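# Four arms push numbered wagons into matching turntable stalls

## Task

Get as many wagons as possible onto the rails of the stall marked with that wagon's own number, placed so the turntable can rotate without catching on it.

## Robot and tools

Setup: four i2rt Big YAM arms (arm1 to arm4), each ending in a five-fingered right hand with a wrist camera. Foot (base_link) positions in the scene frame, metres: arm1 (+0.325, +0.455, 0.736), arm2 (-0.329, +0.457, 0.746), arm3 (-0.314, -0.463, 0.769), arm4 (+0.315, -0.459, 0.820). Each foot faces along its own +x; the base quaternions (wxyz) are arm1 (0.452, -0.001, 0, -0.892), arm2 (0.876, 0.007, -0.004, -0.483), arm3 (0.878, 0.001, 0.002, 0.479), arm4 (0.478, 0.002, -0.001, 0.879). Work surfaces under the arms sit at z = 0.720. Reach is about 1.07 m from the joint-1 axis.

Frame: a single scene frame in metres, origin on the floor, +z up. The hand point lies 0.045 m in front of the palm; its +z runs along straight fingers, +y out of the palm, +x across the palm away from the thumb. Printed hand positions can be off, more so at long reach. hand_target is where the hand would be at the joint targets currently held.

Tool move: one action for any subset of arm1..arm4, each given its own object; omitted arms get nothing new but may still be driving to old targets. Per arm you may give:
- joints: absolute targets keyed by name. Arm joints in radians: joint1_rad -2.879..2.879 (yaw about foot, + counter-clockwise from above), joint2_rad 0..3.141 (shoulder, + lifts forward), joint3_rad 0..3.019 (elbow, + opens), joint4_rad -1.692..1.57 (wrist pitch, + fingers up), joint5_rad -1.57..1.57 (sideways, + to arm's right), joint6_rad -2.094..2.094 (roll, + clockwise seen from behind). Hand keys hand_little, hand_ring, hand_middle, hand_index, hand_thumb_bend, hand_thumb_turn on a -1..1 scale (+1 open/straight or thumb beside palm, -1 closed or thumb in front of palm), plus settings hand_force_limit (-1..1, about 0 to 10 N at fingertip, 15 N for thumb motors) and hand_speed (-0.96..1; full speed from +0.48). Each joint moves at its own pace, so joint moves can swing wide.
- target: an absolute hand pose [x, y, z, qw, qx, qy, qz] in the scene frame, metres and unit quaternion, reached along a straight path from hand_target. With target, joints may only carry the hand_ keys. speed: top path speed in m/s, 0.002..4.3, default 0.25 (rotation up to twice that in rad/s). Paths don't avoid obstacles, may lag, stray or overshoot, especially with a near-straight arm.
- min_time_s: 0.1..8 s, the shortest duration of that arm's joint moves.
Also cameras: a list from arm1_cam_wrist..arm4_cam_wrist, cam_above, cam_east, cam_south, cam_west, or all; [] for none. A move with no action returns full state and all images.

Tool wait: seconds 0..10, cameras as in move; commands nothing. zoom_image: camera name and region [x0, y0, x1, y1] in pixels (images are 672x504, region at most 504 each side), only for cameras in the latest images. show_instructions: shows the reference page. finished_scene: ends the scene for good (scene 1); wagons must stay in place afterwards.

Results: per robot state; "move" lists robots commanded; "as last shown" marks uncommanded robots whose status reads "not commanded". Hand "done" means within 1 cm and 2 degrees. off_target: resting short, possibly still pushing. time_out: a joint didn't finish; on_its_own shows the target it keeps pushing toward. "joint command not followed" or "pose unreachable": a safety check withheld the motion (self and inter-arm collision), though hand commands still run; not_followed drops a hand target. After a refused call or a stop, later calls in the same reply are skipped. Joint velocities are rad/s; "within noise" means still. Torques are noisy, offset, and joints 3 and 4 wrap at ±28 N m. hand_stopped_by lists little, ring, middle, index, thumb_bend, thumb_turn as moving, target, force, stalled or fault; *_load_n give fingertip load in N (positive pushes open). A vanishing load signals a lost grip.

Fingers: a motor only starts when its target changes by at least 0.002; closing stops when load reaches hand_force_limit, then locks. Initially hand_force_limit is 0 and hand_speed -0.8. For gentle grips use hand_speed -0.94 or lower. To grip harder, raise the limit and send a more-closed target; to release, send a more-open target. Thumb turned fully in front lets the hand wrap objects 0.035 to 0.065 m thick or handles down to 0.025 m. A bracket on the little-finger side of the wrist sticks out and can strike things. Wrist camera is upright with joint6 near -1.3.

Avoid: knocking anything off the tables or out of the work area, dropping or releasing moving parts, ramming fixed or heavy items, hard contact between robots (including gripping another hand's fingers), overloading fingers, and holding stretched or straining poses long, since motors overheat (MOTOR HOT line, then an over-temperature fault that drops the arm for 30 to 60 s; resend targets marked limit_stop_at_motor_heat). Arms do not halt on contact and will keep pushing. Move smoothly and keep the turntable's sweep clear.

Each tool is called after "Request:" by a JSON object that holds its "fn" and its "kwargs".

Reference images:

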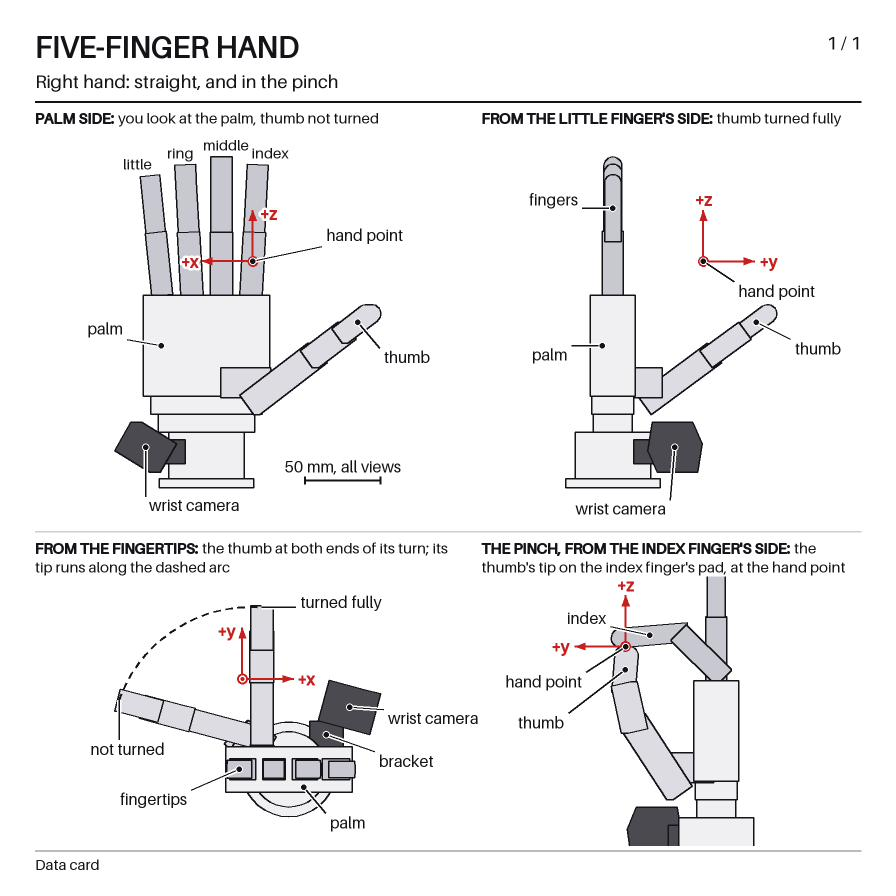

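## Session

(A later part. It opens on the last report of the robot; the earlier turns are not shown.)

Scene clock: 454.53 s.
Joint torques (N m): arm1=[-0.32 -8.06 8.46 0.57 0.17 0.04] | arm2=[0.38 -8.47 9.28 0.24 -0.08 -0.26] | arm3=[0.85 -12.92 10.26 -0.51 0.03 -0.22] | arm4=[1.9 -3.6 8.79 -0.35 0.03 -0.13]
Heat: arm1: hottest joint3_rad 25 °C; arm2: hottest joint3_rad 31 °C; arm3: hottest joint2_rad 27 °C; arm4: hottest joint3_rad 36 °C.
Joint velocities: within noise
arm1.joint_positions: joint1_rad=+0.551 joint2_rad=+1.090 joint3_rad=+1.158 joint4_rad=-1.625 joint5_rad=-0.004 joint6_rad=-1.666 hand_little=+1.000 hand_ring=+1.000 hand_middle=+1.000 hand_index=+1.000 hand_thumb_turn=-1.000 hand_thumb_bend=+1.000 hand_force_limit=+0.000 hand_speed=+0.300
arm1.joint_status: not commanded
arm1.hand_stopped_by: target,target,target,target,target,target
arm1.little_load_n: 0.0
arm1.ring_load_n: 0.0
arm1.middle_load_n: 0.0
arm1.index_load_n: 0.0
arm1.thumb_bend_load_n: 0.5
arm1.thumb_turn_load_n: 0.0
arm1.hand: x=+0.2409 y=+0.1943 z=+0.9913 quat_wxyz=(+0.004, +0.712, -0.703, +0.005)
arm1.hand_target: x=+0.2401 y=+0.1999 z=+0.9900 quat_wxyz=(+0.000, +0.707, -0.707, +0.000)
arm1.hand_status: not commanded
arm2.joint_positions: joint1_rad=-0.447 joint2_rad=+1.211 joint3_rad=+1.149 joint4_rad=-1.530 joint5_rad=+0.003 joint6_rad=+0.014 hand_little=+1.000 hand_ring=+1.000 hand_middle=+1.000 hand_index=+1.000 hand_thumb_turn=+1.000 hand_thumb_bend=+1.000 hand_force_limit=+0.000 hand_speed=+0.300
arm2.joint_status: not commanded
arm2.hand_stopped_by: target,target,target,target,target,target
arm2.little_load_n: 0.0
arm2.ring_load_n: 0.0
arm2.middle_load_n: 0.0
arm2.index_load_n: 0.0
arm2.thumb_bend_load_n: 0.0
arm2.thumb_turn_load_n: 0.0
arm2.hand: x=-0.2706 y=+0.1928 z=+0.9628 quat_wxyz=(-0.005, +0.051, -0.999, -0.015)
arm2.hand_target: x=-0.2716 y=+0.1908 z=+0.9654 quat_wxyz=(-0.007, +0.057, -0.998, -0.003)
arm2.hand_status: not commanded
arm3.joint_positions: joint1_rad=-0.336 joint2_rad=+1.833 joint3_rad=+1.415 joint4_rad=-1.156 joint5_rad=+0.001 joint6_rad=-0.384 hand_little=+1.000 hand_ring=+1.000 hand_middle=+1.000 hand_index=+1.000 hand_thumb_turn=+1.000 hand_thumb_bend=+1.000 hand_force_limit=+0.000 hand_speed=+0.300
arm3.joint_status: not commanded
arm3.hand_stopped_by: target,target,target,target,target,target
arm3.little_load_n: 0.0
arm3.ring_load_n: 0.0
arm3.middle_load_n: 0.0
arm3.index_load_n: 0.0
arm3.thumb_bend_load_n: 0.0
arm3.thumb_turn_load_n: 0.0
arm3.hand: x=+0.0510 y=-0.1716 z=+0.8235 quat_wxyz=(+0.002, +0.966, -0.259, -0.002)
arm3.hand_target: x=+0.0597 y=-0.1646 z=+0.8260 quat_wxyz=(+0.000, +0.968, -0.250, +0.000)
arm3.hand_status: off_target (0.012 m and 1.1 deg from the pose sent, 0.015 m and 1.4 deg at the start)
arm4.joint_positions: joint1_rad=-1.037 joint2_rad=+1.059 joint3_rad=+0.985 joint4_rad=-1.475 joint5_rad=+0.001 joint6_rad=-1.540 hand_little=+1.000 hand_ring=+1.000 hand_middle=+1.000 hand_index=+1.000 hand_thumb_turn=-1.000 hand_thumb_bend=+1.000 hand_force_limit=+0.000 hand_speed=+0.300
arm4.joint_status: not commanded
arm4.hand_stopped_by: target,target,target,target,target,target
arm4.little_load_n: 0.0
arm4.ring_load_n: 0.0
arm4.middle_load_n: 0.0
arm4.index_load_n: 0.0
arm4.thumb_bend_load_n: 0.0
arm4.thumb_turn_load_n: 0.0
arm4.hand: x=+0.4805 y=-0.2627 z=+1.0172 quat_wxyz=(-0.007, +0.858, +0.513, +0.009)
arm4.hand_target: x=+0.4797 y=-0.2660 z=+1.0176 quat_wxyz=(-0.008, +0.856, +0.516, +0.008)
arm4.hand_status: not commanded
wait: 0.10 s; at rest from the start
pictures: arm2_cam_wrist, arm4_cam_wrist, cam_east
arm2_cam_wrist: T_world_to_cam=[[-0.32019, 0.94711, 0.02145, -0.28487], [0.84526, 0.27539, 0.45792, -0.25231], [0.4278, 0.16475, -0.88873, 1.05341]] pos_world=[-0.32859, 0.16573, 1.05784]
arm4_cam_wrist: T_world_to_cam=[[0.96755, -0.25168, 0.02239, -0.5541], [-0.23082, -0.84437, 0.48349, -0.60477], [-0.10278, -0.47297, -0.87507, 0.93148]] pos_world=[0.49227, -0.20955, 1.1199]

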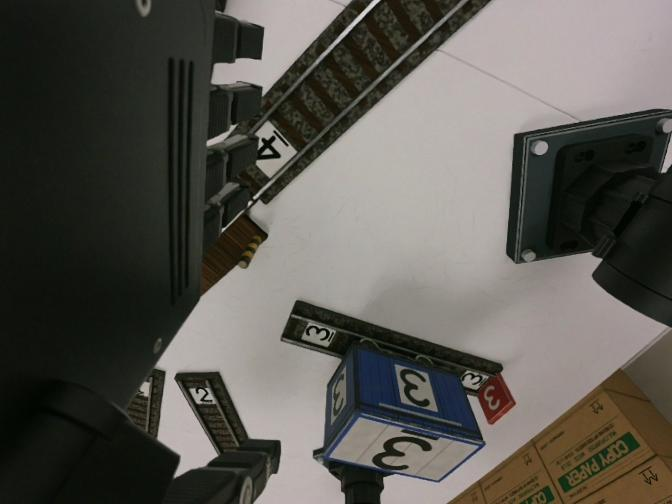

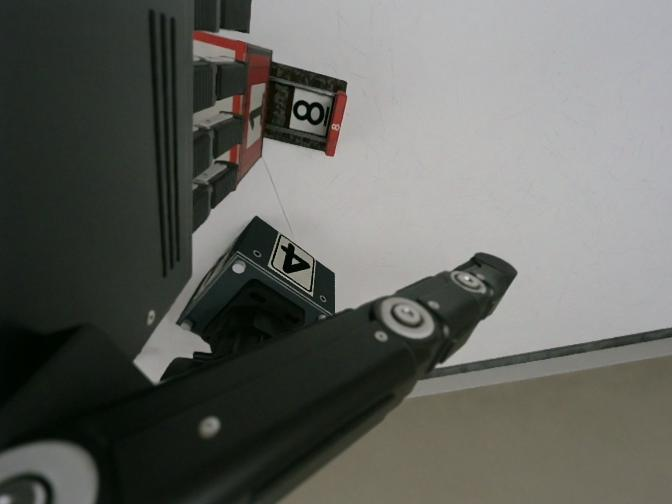

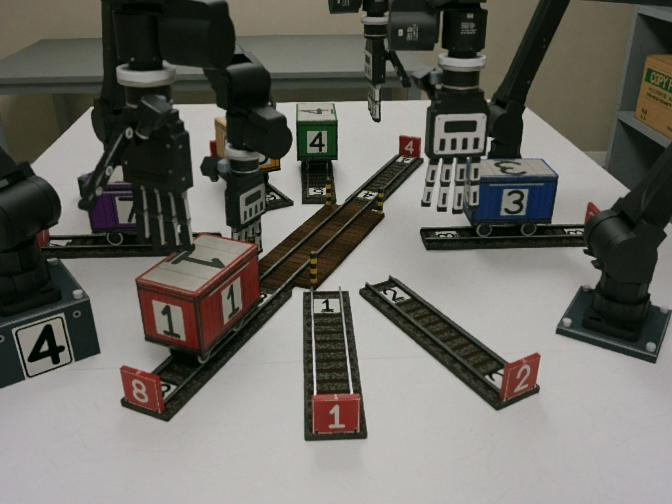

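Request:
{"fn": "move", "kwargs": {"arm3": {"target": [0.034, -0.20, 0.828, 0, 0.9682, -0.2502, 0], "speed": 0.12}}}

Request:
{"fn": "move", "kwargs": {"arm3": {"target": [0.03, -0.20, 0.99, 0, 0.9682, -0.2502, 0], "speed": 0.25}}}

Request:
{"fn": "move", "kwargs": {"arm3": {"target": [-0.28, -0.13, 1.0, 0, 0.866, -0.5, 0], "speed": 0.3}, "arm4": {"target": [0.492, -0.290, 1.0, 0, 0.8526, 0.5225, 0], "speed": 0.2}, "cameras": ["cam_above", "arm4_cam_wrist", "cam_east"]}}

Scene clock: 461.70 s.
Joint torques (N m): arm1=[-0.32 -8.06 8.44 0.57 0.17 0.04] | arm2=[0.5 -8.47 9.35 0.21 -0.07 -0.26] | arm3=[-0.03 -14.33 7.15 0.39 0.03 -0.22] | arm4=[1.85 -3.6 8.66 -0.34 0.03 -0.12]
Heat: arm1: hottest joint3_rad 25 °C; arm2: hottest joint3_rad 31 °C; arm3: hottest joint2_rad 27 °C; arm4: hottest joint3_rad 36 °C.
move: arm3 done
Joint velocities: within noise
arm1, arm2, arm4: as last shown
arm1.middle_load_n: 0.5
arm1.thumb_bend_load_n: 0.0
arm3.joint_positions: joint1_rad=-0.350 joint2_rad=+1.762 joint3_rad=+1.313 joint4_rad=-1.141 joint5_rad=+0.001 joint6_rad=-0.408 hand_little=+1.000 hand_ring=+1.000 hand_middle=+1.000 hand_index=+1.000 hand_thumb_turn=+1.000 hand_thumb_bend=+1.000 hand_force_limit=+0.000 hand_speed=+0.300
arm3.joint_status: not commanded
arm3.hand_stopped_by: target,target,target,target,target,target
arm3.little_load_n: 0.0
arm3.ring_load_n: 0.0
arm3.middle_load_n: 0.0
arm3.index_load_n: 0.0
arm3.thumb_bend_load_n: 0.0
arm3.thumb_turn_load_n: 0.0
arm3.hand: x=+0.0281 y=-0.1988 z=+0.8246 quat_wxyz=(+0.009, +0.967, -0.254, -0.007)
arm3.hand_target: x=+0.0340 y=-0.2000 z=+0.8281 quat_wxyz=(+0.000, +0.968, -0.250, +0.000)
arm3.hand_status: done (0.007 m and 1.4 deg from the pose sent, 0.033 m and 1.1 deg at the start)
arm4.index_load_n: 0.5
pictures: none

Scene clock: 463.00 s.
Joint torques (N m): arm1=[-0.32 -8 8.44 0.57 0.17 0.04] | arm2=[0.5 -8.7 9.33 0.28 -0.05 -0.27] | arm3=[0.44 -12.69 10.29 -0.61 0.02 -0.16] | arm4=[1.9 -3.6 8.69 -0.34 0.03 -0.12]
Heat: arm1: hottest joint3_rad 25 °C; arm2: hottest joint3_rad 31 °C; arm3: hottest joint2_rad 28 °C; arm4: hottest joint3_rad 36 °C.
move: arm3 off_target
Joint velocities: within noise
arm1, arm2, arm4: as last shown
arm1.middle_load_n: 0.0
arm1.index_load_n: 0.5
arm3.joint_positions: joint1_rad=-0.350 joint2_rad=+1.641 joint3_rad=+1.580 joint4_rad=-1.521 joint5_rad=+0.001 joint6_rad=-0.408 hand_little=+1.000 hand_ring=+1.000 hand_middle=+1.000 hand_index=+1.000 hand_thumb_turn=+1.000 hand_thumb_bend=+1.000 hand_force_limit=+0.000 hand_speed=+0.300
arm3.joint_status: not commanded
arm3.hand_stopped_by: target,target,target,target,target,target
arm3.little_load_n: 0.0
arm3.ring_load_n: 0.0
arm3.middle_load_n: 0.0
arm3.index_load_n: 0.0
arm3.thumb_bend_load_n: 0.0
arm3.thumb_turn_load_n: 0.0
arm3.hand: x=+0.0246 y=-0.2018 z=+0.9806 quat_wxyz=(+0.006, +0.967, -0.254, -0.005)
arm3.hand_target: x=+0.0298 y=-0.2001 z=+0.9899 quat_wxyz=(+0.000, +0.968, -0.250, +0.000)
arm3.hand_status: off_target (0.011 m and 1.0 deg from the pose sent, 0.166 m and 1.4 deg at the start)
arm4.index_load_n: 0.0
pictures: none

Scene clock: 465.10 s.
Joint torques (N m): arm1=[-0.32 -8.06 8.44 0.55 0.18 0.04] | arm2=[0.32 -8.53 9.25 0.25 -0.08 -0.24] | arm3=[0.5 -8.12 7.87 -0.5 0.1 0.11] | arm4=[1.55 -3.43 8.51 0.13 0.16 -0.13]
Heat: arm1: hottest joint3_rad 25 °C; arm2: hottest joint3_rad 31 °C; arm3: hottest joint2_rad 27 °C; arm4: hottest joint3_rad 36 °C.
move: arm3 done; arm4 done
Joint velocities: within noise
arm1, arm2: as last shown
arm2.middle_load_n: -0.5
arm3.joint_positions: joint1_rad=+0.287 joint2_rad=+1.263 joint3_rad=+1.225 joint4_rad=-1.526 joint5_rad=+0.000 joint6_rad=+0.743 hand_little=+1.000 hand_ring=+1.000 hand_middle=+1.000 hand_index=+1.000 hand_thumb_turn=+1.000 hand_thumb_bend=+1.000 hand_force_limit=+0.000 hand_speed=+0.300
arm3.joint_status: not commanded
arm3.hand_stopped_by: target,target,target,target,target,target
arm3.little_load_n: 0.0
arm3.ring_load_n: 0.0
arm3.middle_load_n: 0.0
arm3.index_load_n: 0.0
arm3.thumb_bend_load_n: 0.0
arm3.thumb_turn_load_n: 0.0
arm3.hand: x=-0.2801 y=-0.1262 z=+0.9985 quat_wxyz=(-0.003, +0.871, -0.492, -0.003)
arm3.hand_target: x=-0.2801 y=-0.1300 z=+1.0000 quat_wxyz=(+0.000, +0.866, -0.500, +0.000)
arm3.hand_status: done (0.004 m and 1.1 deg from the pose sent, 0.314 m and 30.6 deg at the start)
arm4.joint_positions: joint1_rad=-1.111 joint2_rad=+1.040 joint3_rad=+0.921 joint4_rad=-1.471 joint5_rad=+0.002 joint6_rad=-1.634 hand_little=+1.000 hand_ring=+1.000 hand_middle=+1.000 hand_index=+1.000 hand_thumb_turn=-1.000 hand_thumb_bend=+1.000 hand_force_limit=+0.000 hand_speed=+0.300
arm4.joint_status: not commanded
arm4.hand_stopped_by: target,target,target,target,target,target
arm4.little_load_n: -0.5
arm4.ring_load_n: 0.0
arm4.middle_load_n: 0.0
arm4.index_load_n: 0.0
arm4.thumb_bend_load_n: 0.0
arm4.thumb_turn_load_n: 0.5
arm4.hand: x=+0.4900 y=-0.2889 z=+0.9991 quat_wxyz=(+0.003, +0.853, +0.521, -0.008)
arm4.hand_target: x=+0.4919 y=-0.2900 z=+0.9999 quat_wxyz=(+0.000, +0.853, +0.523, +0.000)
arm4.hand_status: done (0.003 m and 1.0 deg from the pose sent, 0.034 m and 1.8 deg at the start)
pictures: arm4_cam_wrist, cam_above, cam_east
arm4_cam_wrist: T_world_to_cam=[[0.97246, -0.23273, 0.01282, -0.55688], [-0.20563, -0.8307, 0.51735, -0.65803], [-0.10975, -0.50574, -0.85568, 0.87883]] pos_world=[0.50269, -0.23178, 1.09957]

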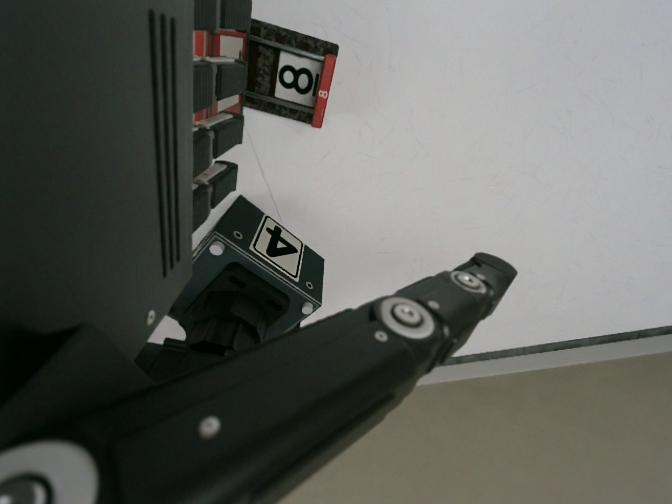

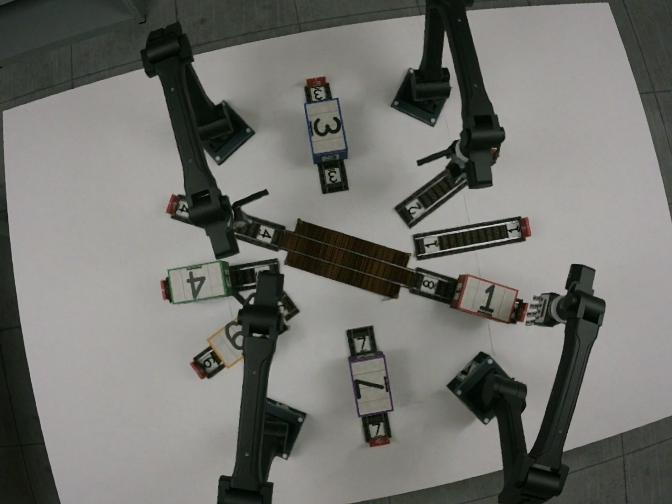

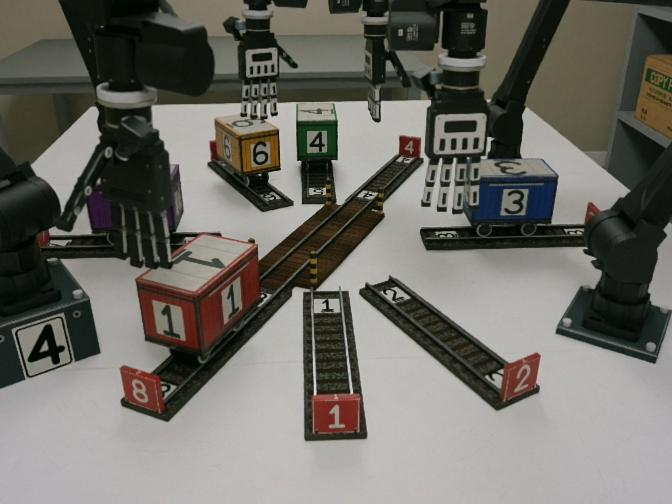

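Request:
{"fn": "zoom_image", "kwargs": {"camera": "arm4_cam_wrist", "region": [180, 0, 360, 140]}}

Request:
{"fn": "zoom_image", "kwargs": {"camera": "cam_above", "region": [385, 250, 445, 300]}}

Request:
{"fn": "zoom_image", "kwargs": {"camera": "cam_above", "region": [262, 208, 322, 258]}}

Scaled by 2.800 from the camera's image (finer frame: 960x720).

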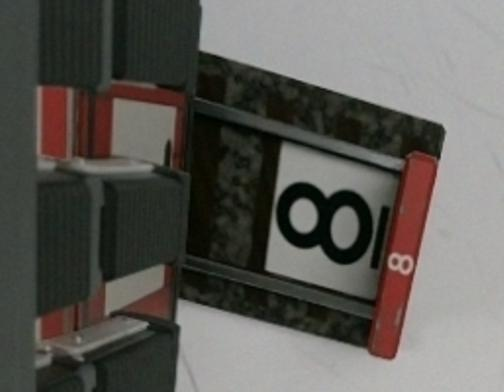

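Scaled by 8.400 from the camera's image (finer frame: 960x720).

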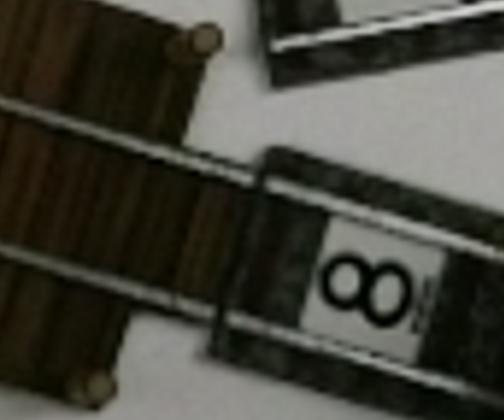

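Scaled by 8.400 from the camera's image (finer frame: 960x720).

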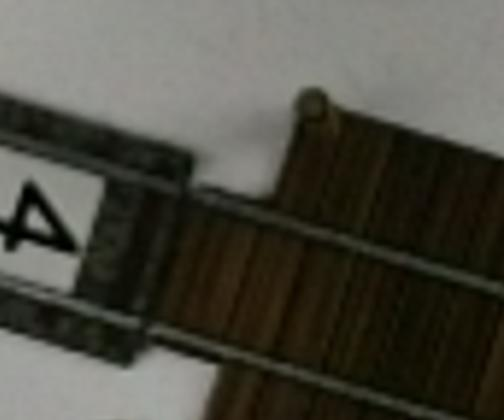

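Request:
{"fn": "move", "kwargs": {"arm4": {"target": [0.492, -0.292, 0.882, 0, 0.8526, 0.5225, 0], "speed": 0.15}, "cameras": ["arm4_cam_wrist", "cam_south", "cam_east"]}}

Scene clock: 468.97 s.
Joint torques (N m): arm1=[-0.38 -8 8.44 0.57 0.17 0.04] | arm2=[0.26 -8.82 9.29 0.24 -0.05 -0.29] | arm3=[0.44 -8 7.87 -0.51 0.1 0.1] | arm4=[1.67 -2.32 8.05 0.09 0.18 -0.12]
Heat: arm1: hottest joint3_rad 24 °C; arm2: hottest joint3_rad 32 °C; arm3: hottest joint2_rad 27 °C; arm4: hottest joint3_rad 35 °C.
move: arm4 done
Joint velocities: within noise
arm1, arm2, arm3: as last shown
arm1.index_load_n: 0.0
arm2.middle_load_n: 0.0
arm2.thumb_bend_load_n: -0.5
arm3.joint_positions: joint1_rad=+0.287 joint2_rad=+1.263 joint3_rad=+1.225 joint4_rad=-1.526 joint5_rad=+0.000 joint6_rad=+0.744 hand_little=+1.000 hand_ring=+1.000 hand_middle=+1.000 hand_index=+1.000 hand_thumb_turn=+1.000 hand_thumb_bend=+1.000 hand_force_limit=+0.000 hand_speed=+0.300
arm4.joint_positions: joint1_rad=-1.116 joint2_rad=+1.121 joint3_rad=+0.660 joint4_rad=-1.114 joint5_rad=+0.002 joint6_rad=-1.639 hand_little=+1.000 hand_ring=+1.000 hand_middle=+1.000 hand_index=+1.000 hand_thumb_turn=-1.000 hand_thumb_bend=+1.000 hand_force_limit=+0.000 hand_speed=+0.300
arm4.joint_status: not commanded
arm4.hand_stopped_by: target,target,target,target,target,target
arm4.little_load_n: 0.0
arm4.ring_load_n: 0.0
arm4.middle_load_n: 0.0
arm4.index_load_n: 0.0
arm4.thumb_bend_load_n: 0.0
arm4.thumb_turn_load_n: 0.0
arm4.hand: x=+0.4889 y=-0.2924 z=+0.8833 quat_wxyz=(+0.000, +0.853, +0.522, -0.002)
arm4.hand_target: x=+0.4919 y=-0.2921 z=+0.8820 quat_wxyz=(+0.000, +0.853, +0.522, +0.000)
arm4.hand_status: done (0.003 m and 0.2 deg from the pose sent, 0.117 m and 0.9 deg at the start)
pictures: arm4_cam_wrist, cam_east, cam_south
arm4_cam_wrist: T_world_to_cam=[[0.97252, -0.23221, 0.01691, -0.55867], [-0.20863, -0.83691, 0.50602, -0.59164], [-0.10335, -0.49564, -0.86236, 0.78361]] pos_world=[0.50087, -0.2365, 0.98458]

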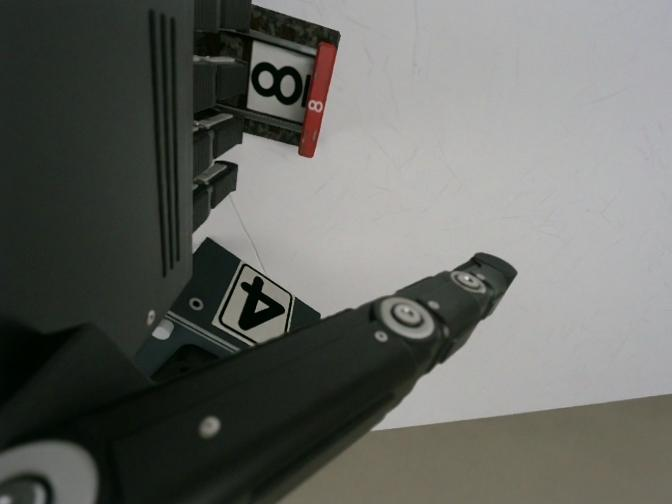

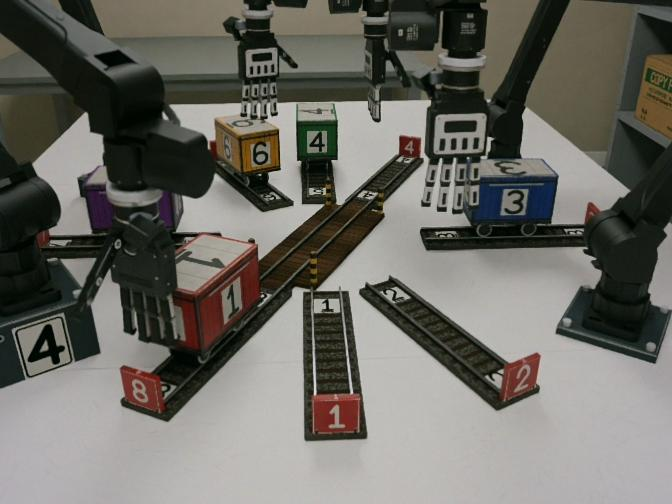

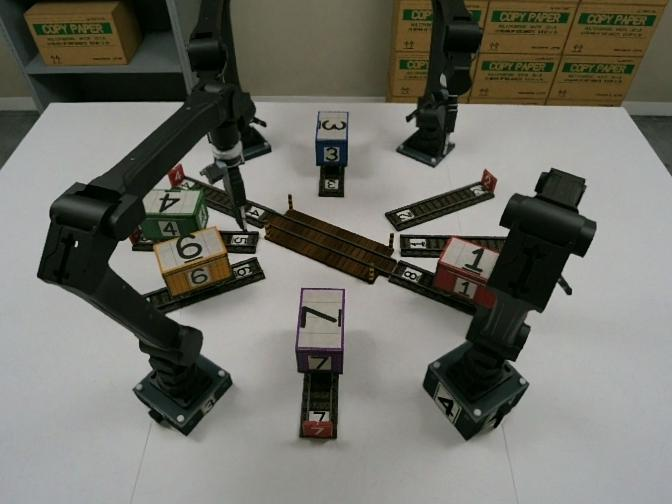

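Request:
{"fn": "move", "kwargs": {"arm4": {"target": [0.305, -0.198, 0.880, 0, 0.8526, 0.5225, 0], "speed": 0.08}, "cameras": ["arm4_cam_wrist", "cam_above", "cam_south"]}}

Scene clock: 473.43 s.
Joint torques (N m): arm1=[-0.32 -8 8.44 0.57 0.17 0.04] | arm2=[-0.03 -8.64 9.35 0.24 -0.08 -0.26] | arm3=[0.44 -8.12 7.87 -0.51 0.09 0.1] | arm4=[2.49 -3.72 11.02 -0.01 0.06 0.09]
Heat: arm1: hottest joint3_rad 24 °C; arm2: hottest joint3_rad 32 °C; arm3: hottest joint2_rad 27 °C; arm4: hottest joint3_rad 35 °C.
move: arm4 off_target
Joint velocities: within noise
arm1, arm2, arm3: as last shown
arm2.thumb_bend_load_n: 0.0
arm2.thumb_turn_load_n: 0.5
arm4.joint_positions: joint1_rad=-0.421 joint2_rad=+1.291 joint3_rad=+0.749 joint4_rad=-1.071 joint5_rad=+0.002 joint6_rad=-0.951 hand_little=+1.000 hand_ring=+1.000 hand_middle=+1.000 hand_index=+1.000 hand_thumb_turn=-1.000 hand_thumb_bend=+1.000 hand_force_limit=+0.000 hand_speed=+0.300
arm4.joint_status: not commanded
arm4.hand_stopped_by: target,target,target,target,target,target
arm4.little_load_n: 0.0
arm4.ring_load_n: 0.0
arm4.middle_load_n: 0.0
arm4.index_load_n: 0.0
arm4.thumb_bend_load_n: 0.0
arm4.thumb_turn_load_n: 0.0
arm4.hand: x=+0.3100 y=-0.2188 z=+0.8717 quat_wxyz=(+0.018, +0.851, +0.525, -0.008)
arm4.hand_target: x=+0.3051 y=-0.1986 z=+0.8803 quat_wxyz=(+0.000, +0.853, +0.523, +0.000)
arm4.hand_status: off_target (0.023 m and 2.3 deg from the pose sent, 0.207 m and 0.2 deg at the start)
arm4_cam_wrist: T_world_to_cam=[[0.97404, -0.22374, 0.03436, -0.38121], [-0.20703, -0.81914, 0.53493, -0.58339], [-0.09154, -0.52816, -0.8442, 0.76498]] pos_world=[0.32055, -0.15913, 0.97096]

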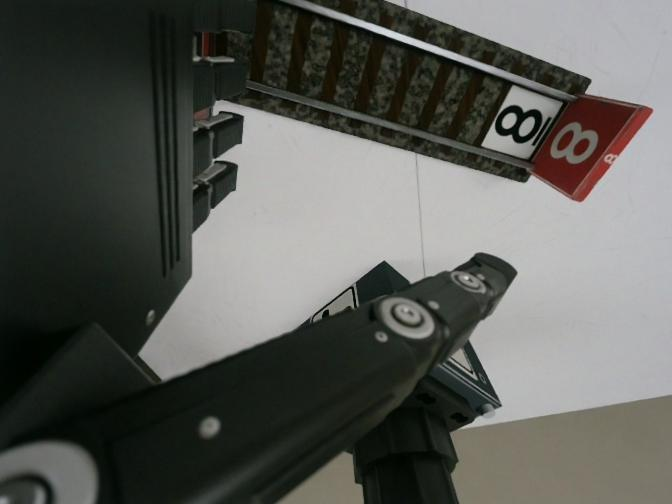

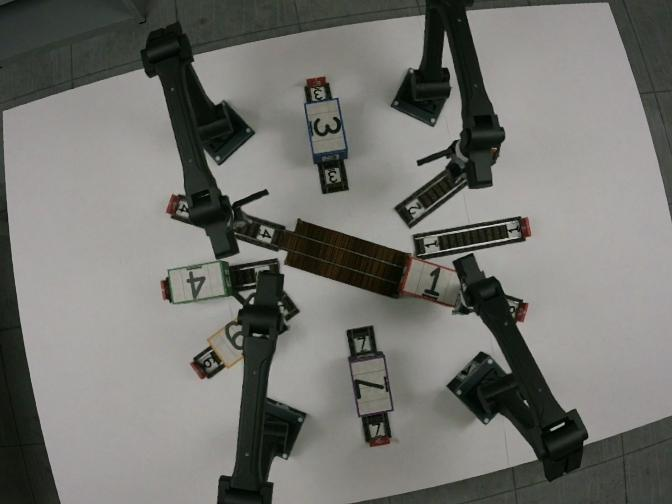

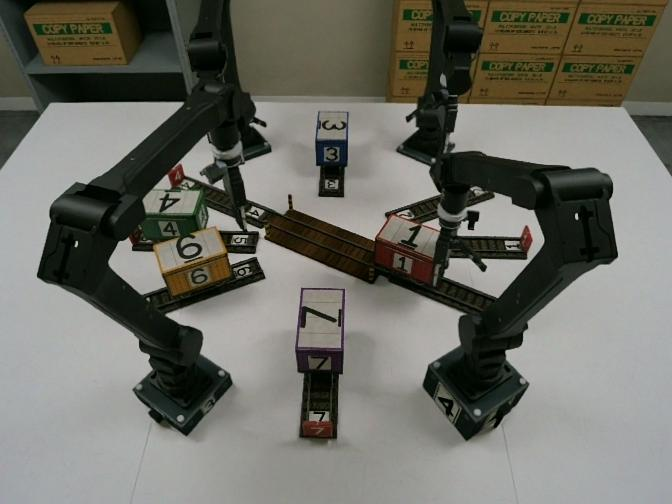

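Request:
{"fn": "move", "kwargs": {"arm4": {"target": [0.200, -0.142, 0.882, 0, 0.8526, 0.5225, 0], "speed": 0.08}, "cameras": ["cam_above", "cam_south"]}}

Request:
{"fn": "zoom_image", "kwargs": {"camera": "cam_above", "region": [262, 208, 322, 258]}}

Scene clock: 477.80 s.
Joint torques (N m): arm1=[-0.32 -8 8.46 0.57 0.17 0.04] | arm2=[0.32 -8.64 9.29 0.28 -0.07 -0.24] | arm3=[0.38 -8.18 7.87 -0.53 0.1 0.1] | arm4=[2.32 -6.07 11.04 -0.35 0.02 0.05]
Heat: arm1: hottest joint3_rad 24 °C; arm2: hottest joint3_rad 32 °C; arm3: hottest joint2_rad 27 °C; arm4: hottest joint3_rad 36 °C.
move: arm4 off_target
Joint velocities: within noise
arm1, arm2, arm3: as last shown
arm2.thumb_turn_load_n: 0.0
arm4.joint_positions: joint1_rad=-0.183 joint2_rad=+1.502 joint3_rad=+0.970 joint4_rad=-1.071 joint5_rad=+0.002 joint6_rad=-0.714 hand_little=+1.000 hand_ring=+1.000 hand_middle=+1.000 hand_index=+1.000 hand_thumb_turn=-1.000 hand_thumb_bend=+1.000 hand_force_limit=+0.000 hand_speed=+0.300
arm4.joint_status: not commanded
arm4.hand_stopped_by: target,target,target,target,target,target
arm4.little_load_n: 0.0
arm4.ring_load_n: 0.0
arm4.middle_load_n: 0.0
arm4.index_load_n: 0.0
arm4.thumb_bend_load_n: -0.5
arm4.thumb_turn_load_n: 0.0
arm4.hand: x=+0.2092 y=-0.1584 z=+0.8747 quat_wxyz=(+0.014, +0.851, +0.525, -0.002)
arm4.hand_target: x=+0.2002 y=-0.1425 z=+0.8822 quat_wxyz=(+0.000, +0.853, +0.523, +0.000)
arm4.hand_status: off_target (0.020 m and 1.7 deg from the pose sent, 0.135 m and 2.3 deg at the start)

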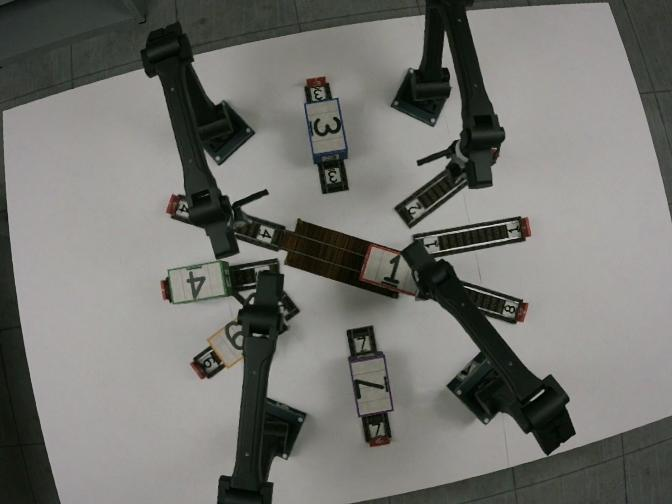

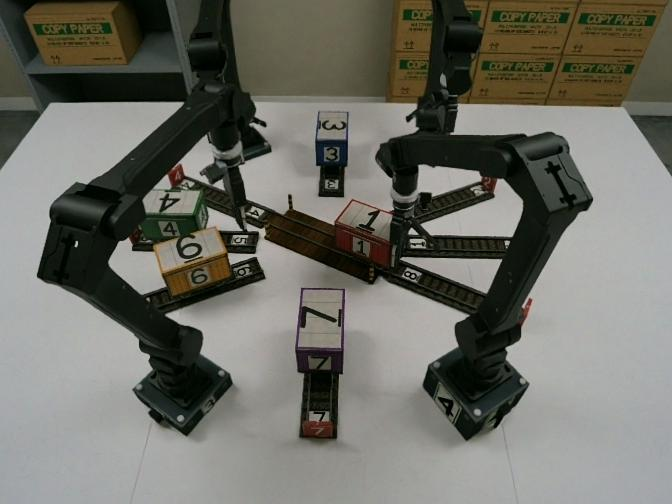

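Scaled by 8.400 from the camera's image (finer frame: 960x720).

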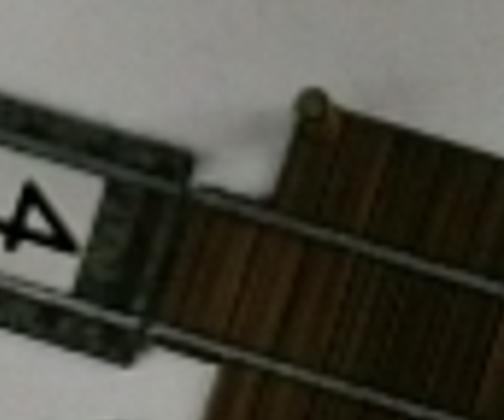

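Request:
{"fn": "move", "kwargs": {"arm4": {"target": [0.099, -0.086, 0.884, 0, 0.8526, 0.5225, 0], "speed": 0.08}, "cameras": ["cam_above", "cam_south"]}}

Request:
{"fn": "zoom_image", "kwargs": {"camera": "cam_above", "region": [270, 200, 430, 320]}}

Scene clock: 480.47 s.
Joint torques (N m): arm1=[-0.32 -8.06 8.46 0.57 0.17 0.04] | arm2=[0.32 -8.53 9.28 0.27 -0.07 -0.26] | arm3=[0.38 -8.12 7.87 -0.51 0.09 0.1] | arm4=[2.43 -9.17 11.41 -0.53 0.01 0.09]
Heat: arm1: hottest joint3_rad 24 °C; arm2: hottest joint3_rad 32 °C; arm3: hottest joint2_rad 27 °C; arm4: hottest joint3_rad 36 °C.
move: arm4 off_target
Joint velocities: within noise
arm1, arm2, arm3: as last shown
arm2.index_load_n: 0.5
arm4.joint_positions: joint1_rad=-0.040 joint2_rad=+1.727 joint3_rad=+1.259 joint4_rad=-1.129 joint5_rad=+0.002 joint6_rad=-0.570 hand_little=+1.000 hand_ring=+1.000 hand_middle=+1.000 hand_index=+1.000 hand_thumb_turn=-1.000 hand_thumb_bend=+1.000 hand_force_limit=+0.000 hand_speed=+0.300
arm4.joint_status: not commanded
arm4.hand_stopped_by: target,target,target,target,target,target
arm4.little_load_n: 0.0
arm4.ring_load_n: 0.0
arm4.middle_load_n: 0.0
arm4.index_load_n: 0.0
arm4.thumb_bend_load_n: 0.0
arm4.thumb_turn_load_n: 0.0
arm4.hand: x=+0.1101 y=-0.0991 z=+0.8773 quat_wxyz=(+0.011, +0.851, +0.525, +0.000)
arm4.hand_target: x=+0.0992 y=-0.0864 z=+0.8842 quat_wxyz=(+0.000, +0.853, +0.522, +0.000)
arm4.hand_status: off_target (0.018 m and 1.3 deg from the pose sent, 0.132 m and 1.7 deg at the start)

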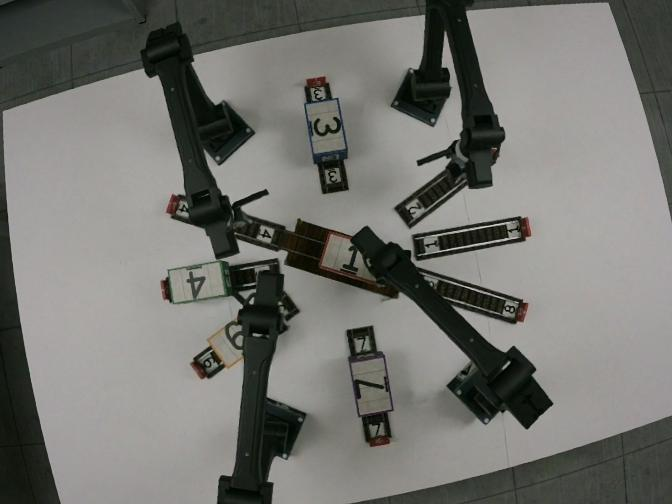

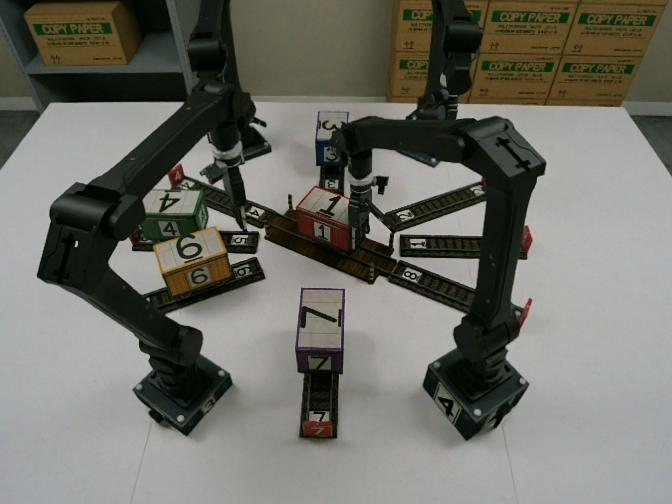

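Scaled by 3.150 from the camera's image (finer frame: 960x720).

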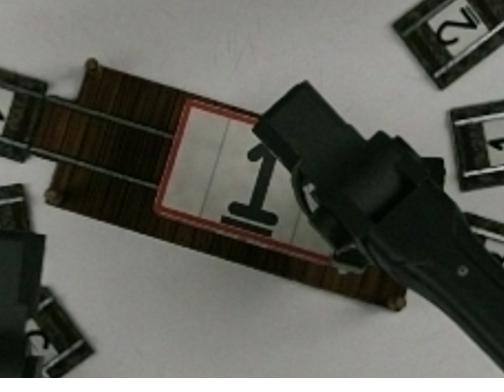

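Request:
{"fn": "move", "kwargs": {"arm4": {"target": [0.136, -0.113, 0.888, 0, 0.8526, 0.5225, 0], "speed": 0.12}}}

Request:
{"fn": "move", "kwargs": {"arm4": {"target": [0.140, -0.115, 0.99, 0, 0.8526, 0.5225, 0], "speed": 0.25, "joints": {"hand_thumb_turn": 1}}}}

Request:
{"fn": "move", "kwargs": {"arm4": {"target": [0.05, -0.205, 0.99, 0, 0.97237, -0.23345, 0], "speed": 0.3}, "cameras": ["cam_above", "arm4_cam_wrist"]}}

Scene clock: 493.33 s.
Joint torques (N m): arm1=[-0.32 -8 8.44 0.57 0.17 0.04] | arm2=[0.15 -8.82 9.2 0.29 -0.09 -0.26] | arm3=[0.38 -8 7.87 -0.49 0.09 0.09] | arm4=[1.79 -10.11 7.69 0.12 0.02 -0.12]
Heat: arm1: hottest joint3_rad 24 °C; arm2: hottest joint3_rad 32 °C; arm3: hottest joint2_rad 27 °C; arm4: hottest joint3_rad 37 °C.
move: arm4 done
Joint velocities: within noise
arm1.joint_positions: joint1_rad=+0.551 joint2_rad=+1.090 joint3_rad=+1.158 joint4_rad=-1.625 joint5_rad=-0.004 joint6_rad=-1.666 hand_little=+1.000 hand_ring=+1.000 hand_middle=+1.000 hand_index=+1.000 hand_thumb_turn=-1.000 hand_thumb_bend=+1.000 hand_force_limit=+0.000 hand_speed=+0.300
arm1.joint_status: not commanded
arm1.hand_stopped_by: target,target,target,target,target,target
arm1.little_load_n: 0.0
arm1.ring_load_n: 0.0
arm1.middle_load_n: 0.0
arm1.index_load_n: 0.0
arm1.thumb_bend_load_n: 0.0
arm1.thumb_turn_load_n: 0.0
arm1.hand: x=+0.2409 y=+0.1943 z=+0.9913 quat_wxyz=(+0.004, +0.712, -0.703, +0.005)
arm1.hand_target: x=+0.2401 y=+0.1999 z=+0.9900 quat_wxyz=(+0.000, +0.707, -0.707, +0.000)
arm1.hand_status: not commanded
arm2.joint_positions: joint1_rad=-0.447 joint2_rad=+1.211 joint3_rad=+1.149 joint4_rad=-1.530 joint5_rad=+0.003 joint6_rad=+0.014 hand_little=+1.000 hand_ring=+1.000 hand_middle=+1.000 hand_index=+1.000 hand_thumb_turn=+1.000 hand_thumb_bend=+1.000 hand_force_limit=+0.000 hand_speed=+0.300
arm2.joint_status: not commanded
arm2.hand_stopped_by: target,target,target,target,target,target
arm2.little_load_n: 0.0
arm2.ring_load_n: 0.0
arm2.middle_load_n: 0.0
arm2.index_load_n: 0.0
arm2.thumb_bend_load_n: 0.0
arm2.thumb_turn_load_n: 0.0
arm2.hand: x=-0.2706 y=+0.1928 z=+0.9628 quat_wxyz=(-0.005, +0.051, -0.999, -0.015)
arm2.hand_target: x=-0.2716 y=+0.1908 z=+0.9654 quat_wxyz=(-0.007, +0.057, -0.998, -0.003)
arm2.hand_status: not commanded
arm3: as last shown
arm4.joint_positions: joint1_rad=-0.071 joint2_rad=+1.652 joint3_rad=+1.184 joint4_rad=-1.124 joint5_rad=+0.002 joint6_rad=-0.589 hand_little=+1.000 hand_ring=+1.000 hand_middle=+1.000 hand_index=+1.000 hand_thumb_turn=-1.000 hand_thumb_bend=+1.000 hand_force_limit=+0.000 hand_speed=+0.300
arm4.joint_status: not commanded
arm4.hand_stopped_by: target,target,target,target,target,target
arm4.little_load_n: 0.0
arm4.ring_load_n: 0.0
arm4.middle_load_n: 0.0
arm4.index_load_n: 0.0
arm4.thumb_bend_load_n: 0.0
arm4.thumb_turn_load_n: 0.0
arm4.hand: x=+0.1354 y=-0.1151 z=+0.8849 quat_wxyz=(+0.009, +0.854, +0.519, +0.000)
arm4.hand_target: x=+0.1360 y=-0.1130 z=+0.8880 quat_wxyz=(+0.000, +0.853, +0.522, +0.000)
arm4.hand_status: done (0.004 m and 1.1 deg from the pose sent, 0.031 m and 1.3 deg at the start)
pictures: none

Scene clock: 494.60 s.
Joint torques (N m): arm1=[-0.32 -8 8.44 0.57 0.17 0.04] | arm2=[0.26 -8.76 9.26 0.34 -0.06 -0.23] | arm3=[0.32 -8.06 7.87 -0.51 0.09 0.1] | arm4=[1.79 -8.41 11.22 -0.47 0.02 -0.12]
Heat: arm1: hottest joint3_rad 24 °C; arm2: hottest joint3_rad 32 °C; arm3: hottest joint2_rad 27 °C; arm4: hottest joint3_rad 37 °C.
move: arm4 off_target
Joint velocities: within noise
arm1, arm2, arm3: as last shown
arm2.index_load_n: -0.5
arm4.joint_positions: joint1_rad=-0.073 joint2_rad=+1.540 joint3_rad=+1.316 joint4_rad=-1.371 joint5_rad=+0.002 joint6_rad=-0.596 hand_little=+1.000 hand_ring=+1.000 hand_middle=+1.000 hand_index=+1.000 hand_thumb_turn=+1.000 hand_thumb_bend=+1.000 hand_force_limit=+0.000 hand_speed=+0.300
arm4.joint_status: all done
arm4.hand_stopped_by: target,target,target,target,target,target
arm4.little_load_n: 0.0
arm4.ring_load_n: 0.0
arm4.middle_load_n: 0.0
arm4.index_load_n: 0.0
arm4.thumb_bend_load_n: 0.0
arm4.thumb_turn_load_n: 0.0
arm4.hand: x=+0.1421 y=-0.1248 z=+0.9811 quat_wxyz=(+0.010, +0.853, +0.521, +0.000)
arm4.hand_target: x=+0.1401 y=-0.1152 z=+0.9899 quat_wxyz=(+0.000, +0.853, +0.522, +0.000)
arm4.hand_status: off_target (0.013 m and 1.2 deg from the pose sent, 0.105 m and 1.1 deg at the start)
pictures: none

Scene clock: 498.17 s.
Joint torques (N m): arm1=[-0.38 -8.06 8.44 0.57 0.17 0.04] | arm2=[0.32 -8.47 9.32 0.28 -0.06 -0.25] | arm3=[0.44 -8.06 7.88 -0.51 0.09 0.1] | arm4=[2.61 -6.65 8.38 -0.23 0.09 0.09]
Heat: arm1: hottest joint3_rad 24 °C; arm2: hottest joint3_rad 32 °C; arm3: hottest joint2_rad 27 °C; arm4: hottest joint3_rad 37 °C.
move: arm4 done
Joint velocities: within noise
arm1, arm2, arm3: as last shown
arm1.thumb_bend_load_n: -0.5
arm2.index_load_n: 0.0
arm2.thumb_turn_load_n: 0.5
arm4.joint_positions: joint1_rad=+0.042 joint2_rad=+1.321 joint3_rad=+1.110 joint4_rad=-1.371 joint5_rad=-0.002 joint6_rad=+1.084 hand_little=+1.000 hand_ring=+1.000 hand_middle=+1.000 hand_index=+1.000 hand_thumb_turn=+1.000 hand_thumb_bend=+1.000 hand_force_limit=+0.000 hand_speed=+0.300
arm4.joint_status: not commanded
arm4.hand_stopped_by: target,target,target,target,target,target
arm4.little_load_n: 0.0
arm4.ring_load_n: 0.0
arm4.middle_load_n: 0.0
arm4.index_load_n: 0.0
arm4.thumb_bend_load_n: 0.0
arm4.thumb_turn_load_n: 0.0
arm4.hand: x=+0.0500 y=-0.2020 z=+0.9876 quat_wxyz=(+0.003, +0.973, -0.231, +0.002)
arm4.hand_target: x=+0.0499 y=-0.2050 z=+0.9900 quat_wxyz=(+0.000, +0.972, -0.233, +0.000)
arm4.hand_status: done (0.004 m and 0.5 deg from the pose sent, 0.122 m and 89.9 deg at the start)
pictures: arm4_cam_wrist, cam_above
arm4_cam_wrist: T_world_to_cam=[[-0.22652, -0.97366, 0.02602, -0.21148], [-0.84009, 0.20883, 0.50064, -0.41217], [-0.49288, 0.09154, -0.86527, 1.01396]] pos_world=[0.1056, -0.21265, 1.08919]

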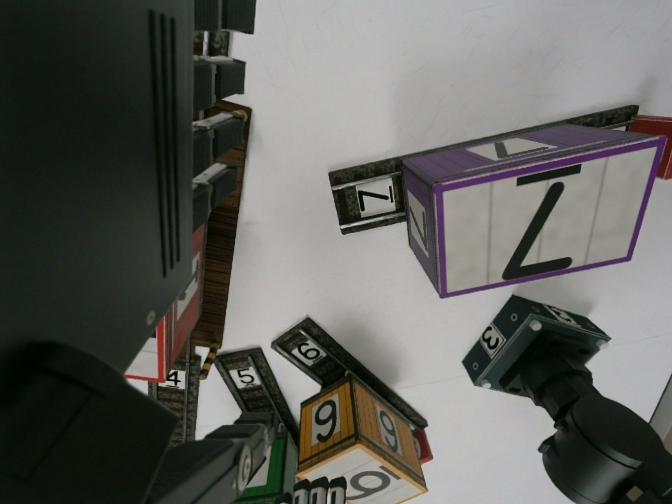

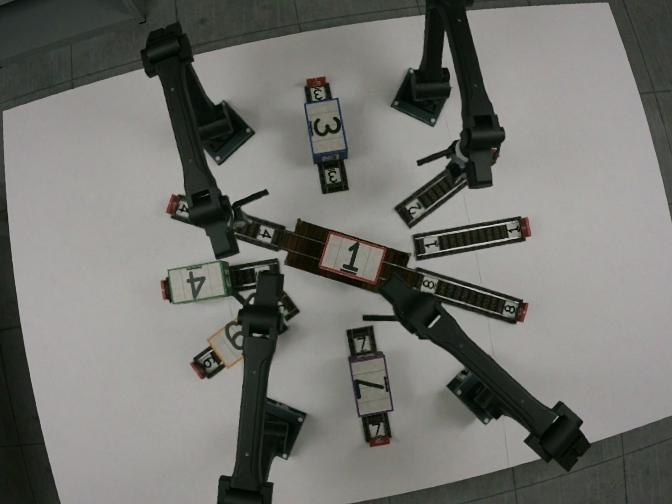

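Request:
{"fn": "zoom_image", "kwargs": {"camera": "arm4_cam_wrist", "region": [180, 20, 280, 210]}}

Scaled by 2.653 from the camera's image (finer frame: 960x720).

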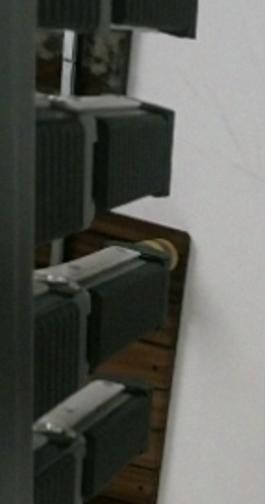

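Request:
{"fn": "move", "kwargs": {"arm4": {"target": [0.034, -0.200, 0.90, 0, 0.97237, -0.23345, 0], "speed": 0.2}, "cameras": ["arm4_cam_wrist"]}}

Request:
{"fn": "zoom_image", "kwargs": {"camera": "arm4_cam_wrist", "region": [180, 20, 300, 210]}}

Scene clock: 502.10 s.
Joint torques (N m): arm1=[-0.32 -8.06 8.46 0.57 0.17 0.04] | arm2=[0.38 -8.59 9.2 0.23 -0.05 -0.25] | arm3=[0.38 -8.06 7.87 -0.51 0.09 0.1] | arm4=[2.67 -6.36 8.18 0.16 0.07 0.07]
Heat: arm1: hottest joint3_rad 24 °C; arm2: hottest joint3_rad 32 °C; arm3: hottest joint2_rad 27 °C; arm4: hottest joint3_rad 37 °C.
move: arm4 done
Joint velocities: within noise
arm1, arm2: as last shown
arm1.thumb_bend_load_n: 0.0
arm3.joint_positions: joint1_rad=+0.287 joint2_rad=+1.263 joint3_rad=+1.225 joint4_rad=-1.526 joint5_rad=+0.000 joint6_rad=+0.744 hand_little=+1.000 hand_ring=+1.000 hand_middle=+1.000 hand_index=+1.000 hand_thumb_turn=+1.000 hand_thumb_bend=+1.000 hand_force_limit=+0.000 hand_speed=+0.300
arm3.joint_status: not commanded
arm3.hand_stopped_by: target,target,target,target,target,target
arm3.little_load_n: 0.0
arm3.ring_load_n: 0.0
arm3.middle_load_n: 0.0
arm3.index_load_n: 0.0
arm3.thumb_bend_load_n: 0.0
arm3.thumb_turn_load_n: -0.5
arm3.hand: x=-0.2801 y=-0.1262 z=+0.9985 quat_wxyz=(-0.003, +0.871, -0.492, -0.003)
arm3.hand_target: x=-0.2801 y=-0.1300 z=+1.0000 quat_wxyz=(+0.000, +0.866, -0.500, +0.000)
arm3.hand_status: not commanded
arm4.joint_positions: joint1_rad=+0.068 joint2_rad=+1.422 joint3_rad=+0.965 joint4_rad=-1.126 joint5_rad=-0.002 joint6_rad=+1.111 hand_little=+1.000 hand_ring=+1.000 hand_middle=+1.000 hand_index=+1.000 hand_thumb_turn=+1.000 hand_thumb_bend=+1.000 hand_force_limit=+0.000 hand_speed=+0.300
arm4.joint_status: not commanded
arm4.hand_stopped_by: target,target,target,target,target,target
arm4.little_load_n: 0.0
arm4.ring_load_n: 0.0
arm4.middle_load_n: 0.0
arm4.index_load_n: 0.0
arm4.thumb_bend_load_n: 0.0
arm4.thumb_turn_load_n: -0.5
arm4.hand: x=+0.0375 y=-0.2011 z=+0.8999 quat_wxyz=(+0.003, +0.973, -0.232, +0.003)
arm4.hand_target: x=+0.0340 y=-0.2001 z=+0.8999 quat_wxyz=(+0.000, +0.972, -0.233, +0.000)
arm4.hand_status: done (0.004 m and 0.5 deg from the pose sent, 0.089 m and 0.5 deg at the start)
arm4_cam_wrist: T_world_to_cam=[[-0.22767, -0.97338, 0.02654, -0.21145], [-0.84062, 0.21023, 0.49917, -0.37737], [-0.49145, 0.09134, -0.8661, 0.93247]] pos_world=[0.0929, -0.21165, 1.00159]

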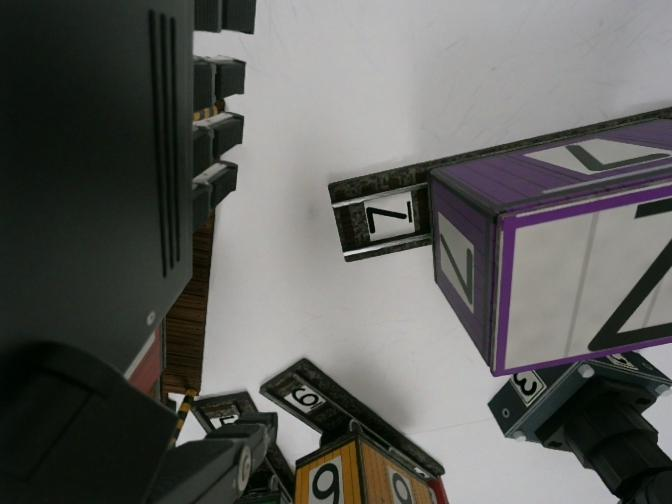

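Scaled by 2.653 from the camera's image (finer frame: 960x720).

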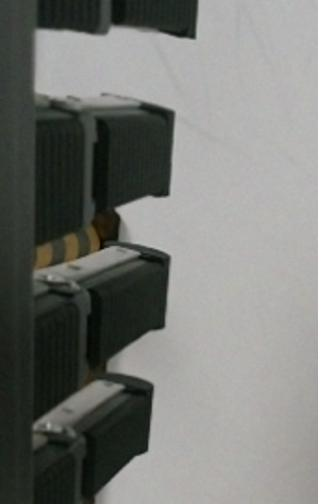

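Request:
{"fn": "move", "kwargs": {"arm4": {"target": [0.026, -0.197, 0.822, 0, 0.97237, -0.23345, 0], "speed": 0.15}, "cameras": ["arm4_cam_wrist"]}}

Request:
{"fn": "zoom_image", "kwargs": {"camera": "arm4_cam_wrist", "region": [180, 20, 300, 210]}}

Scene clock: 505.60 s.
Joint torques (N m): arm1=[-0.32 -8 8.46 0.57 0.17 0.04] | arm2=[0.62 -8.64 9.29 0.25 -0.06 -0.25] | arm3=[0.38 -8.12 7.9 -0.51 0.09 0.1] | arm4=[2.61 -6.89 6.89 0.21 0.08 0.09]
Heat: arm1: hottest joint3_rad 24 °C; arm2: hottest joint3_rad 32 °C; arm3: hottest joint2_rad 27 °C; arm4: hottest joint3_rad 36 °C.
move: arm4 done
Joint velocities: within noise
arm1, arm2, arm3: as last shown
arm2.thumb_turn_load_n: 0.0
arm3.thumb_turn_load_n: 0.0
arm4.joint_positions: joint1_rad=+0.079 joint2_rad=+1.558 joint3_rad=+0.881 joint4_rad=-0.900 joint5_rad=-0.002 joint6_rad=+1.123 hand_little=+1.000 hand_ring=+1.000 hand_middle=+1.000 hand_index=+1.000 hand_thumb_turn=+1.000 hand_thumb_bend=+1.000 hand_force_limit=+0.000 hand_speed=+0.300
arm4.joint_status: not commanded
arm4.hand_stopped_by: target,target,target,target,target,target
arm4.little_load_n: 0.0
arm4.ring_load_n: 0.5
arm4.middle_load_n: 0.0
arm4.index_load_n: 0.0
arm4.thumb_bend_load_n: 0.0
arm4.thumb_turn_load_n: 0.0
arm4.hand: x=+0.0287 y=-0.1965 z=+0.8241 quat_wxyz=(+0.001, +0.973, -0.232, +0.001)
arm4.hand_target: x=+0.0261 y=-0.1971 z=+0.8220 quat_wxyz=(+0.000, +0.972, -0.233, +0.000)
arm4.hand_status: done (0.003 m and 0.2 deg from the pose sent, 0.079 m and 0.5 deg at the start)
arm4_cam_wrist: T_world_to_cam=[[-0.22834, -0.97332, 0.02261, -0.20365], [-0.83866, 0.20844, 0.5032, -0.35157], [-0.49449, 0.09594, -0.86387, 0.86121]] pos_world=[0.0845, -0.20756, 0.92549]

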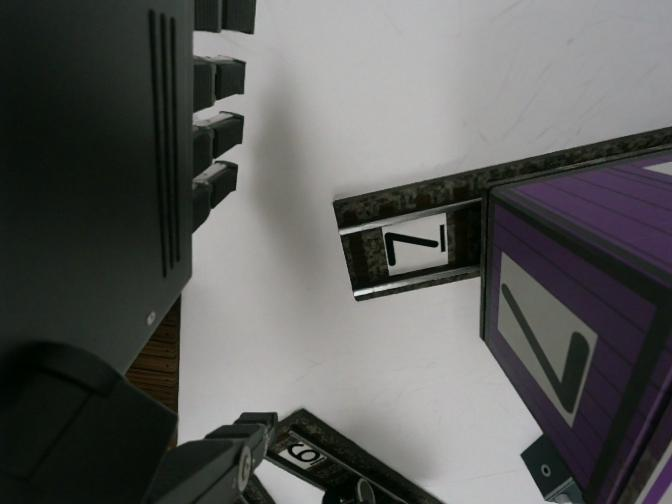

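Scaled by 2.653 from the camera's image (finer frame: 960x720).

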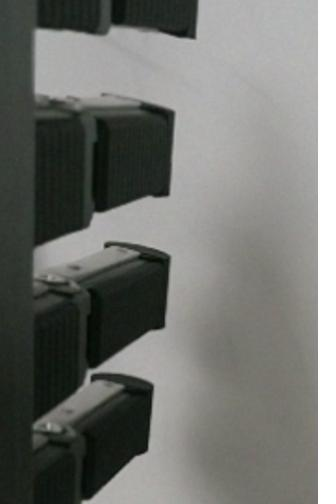

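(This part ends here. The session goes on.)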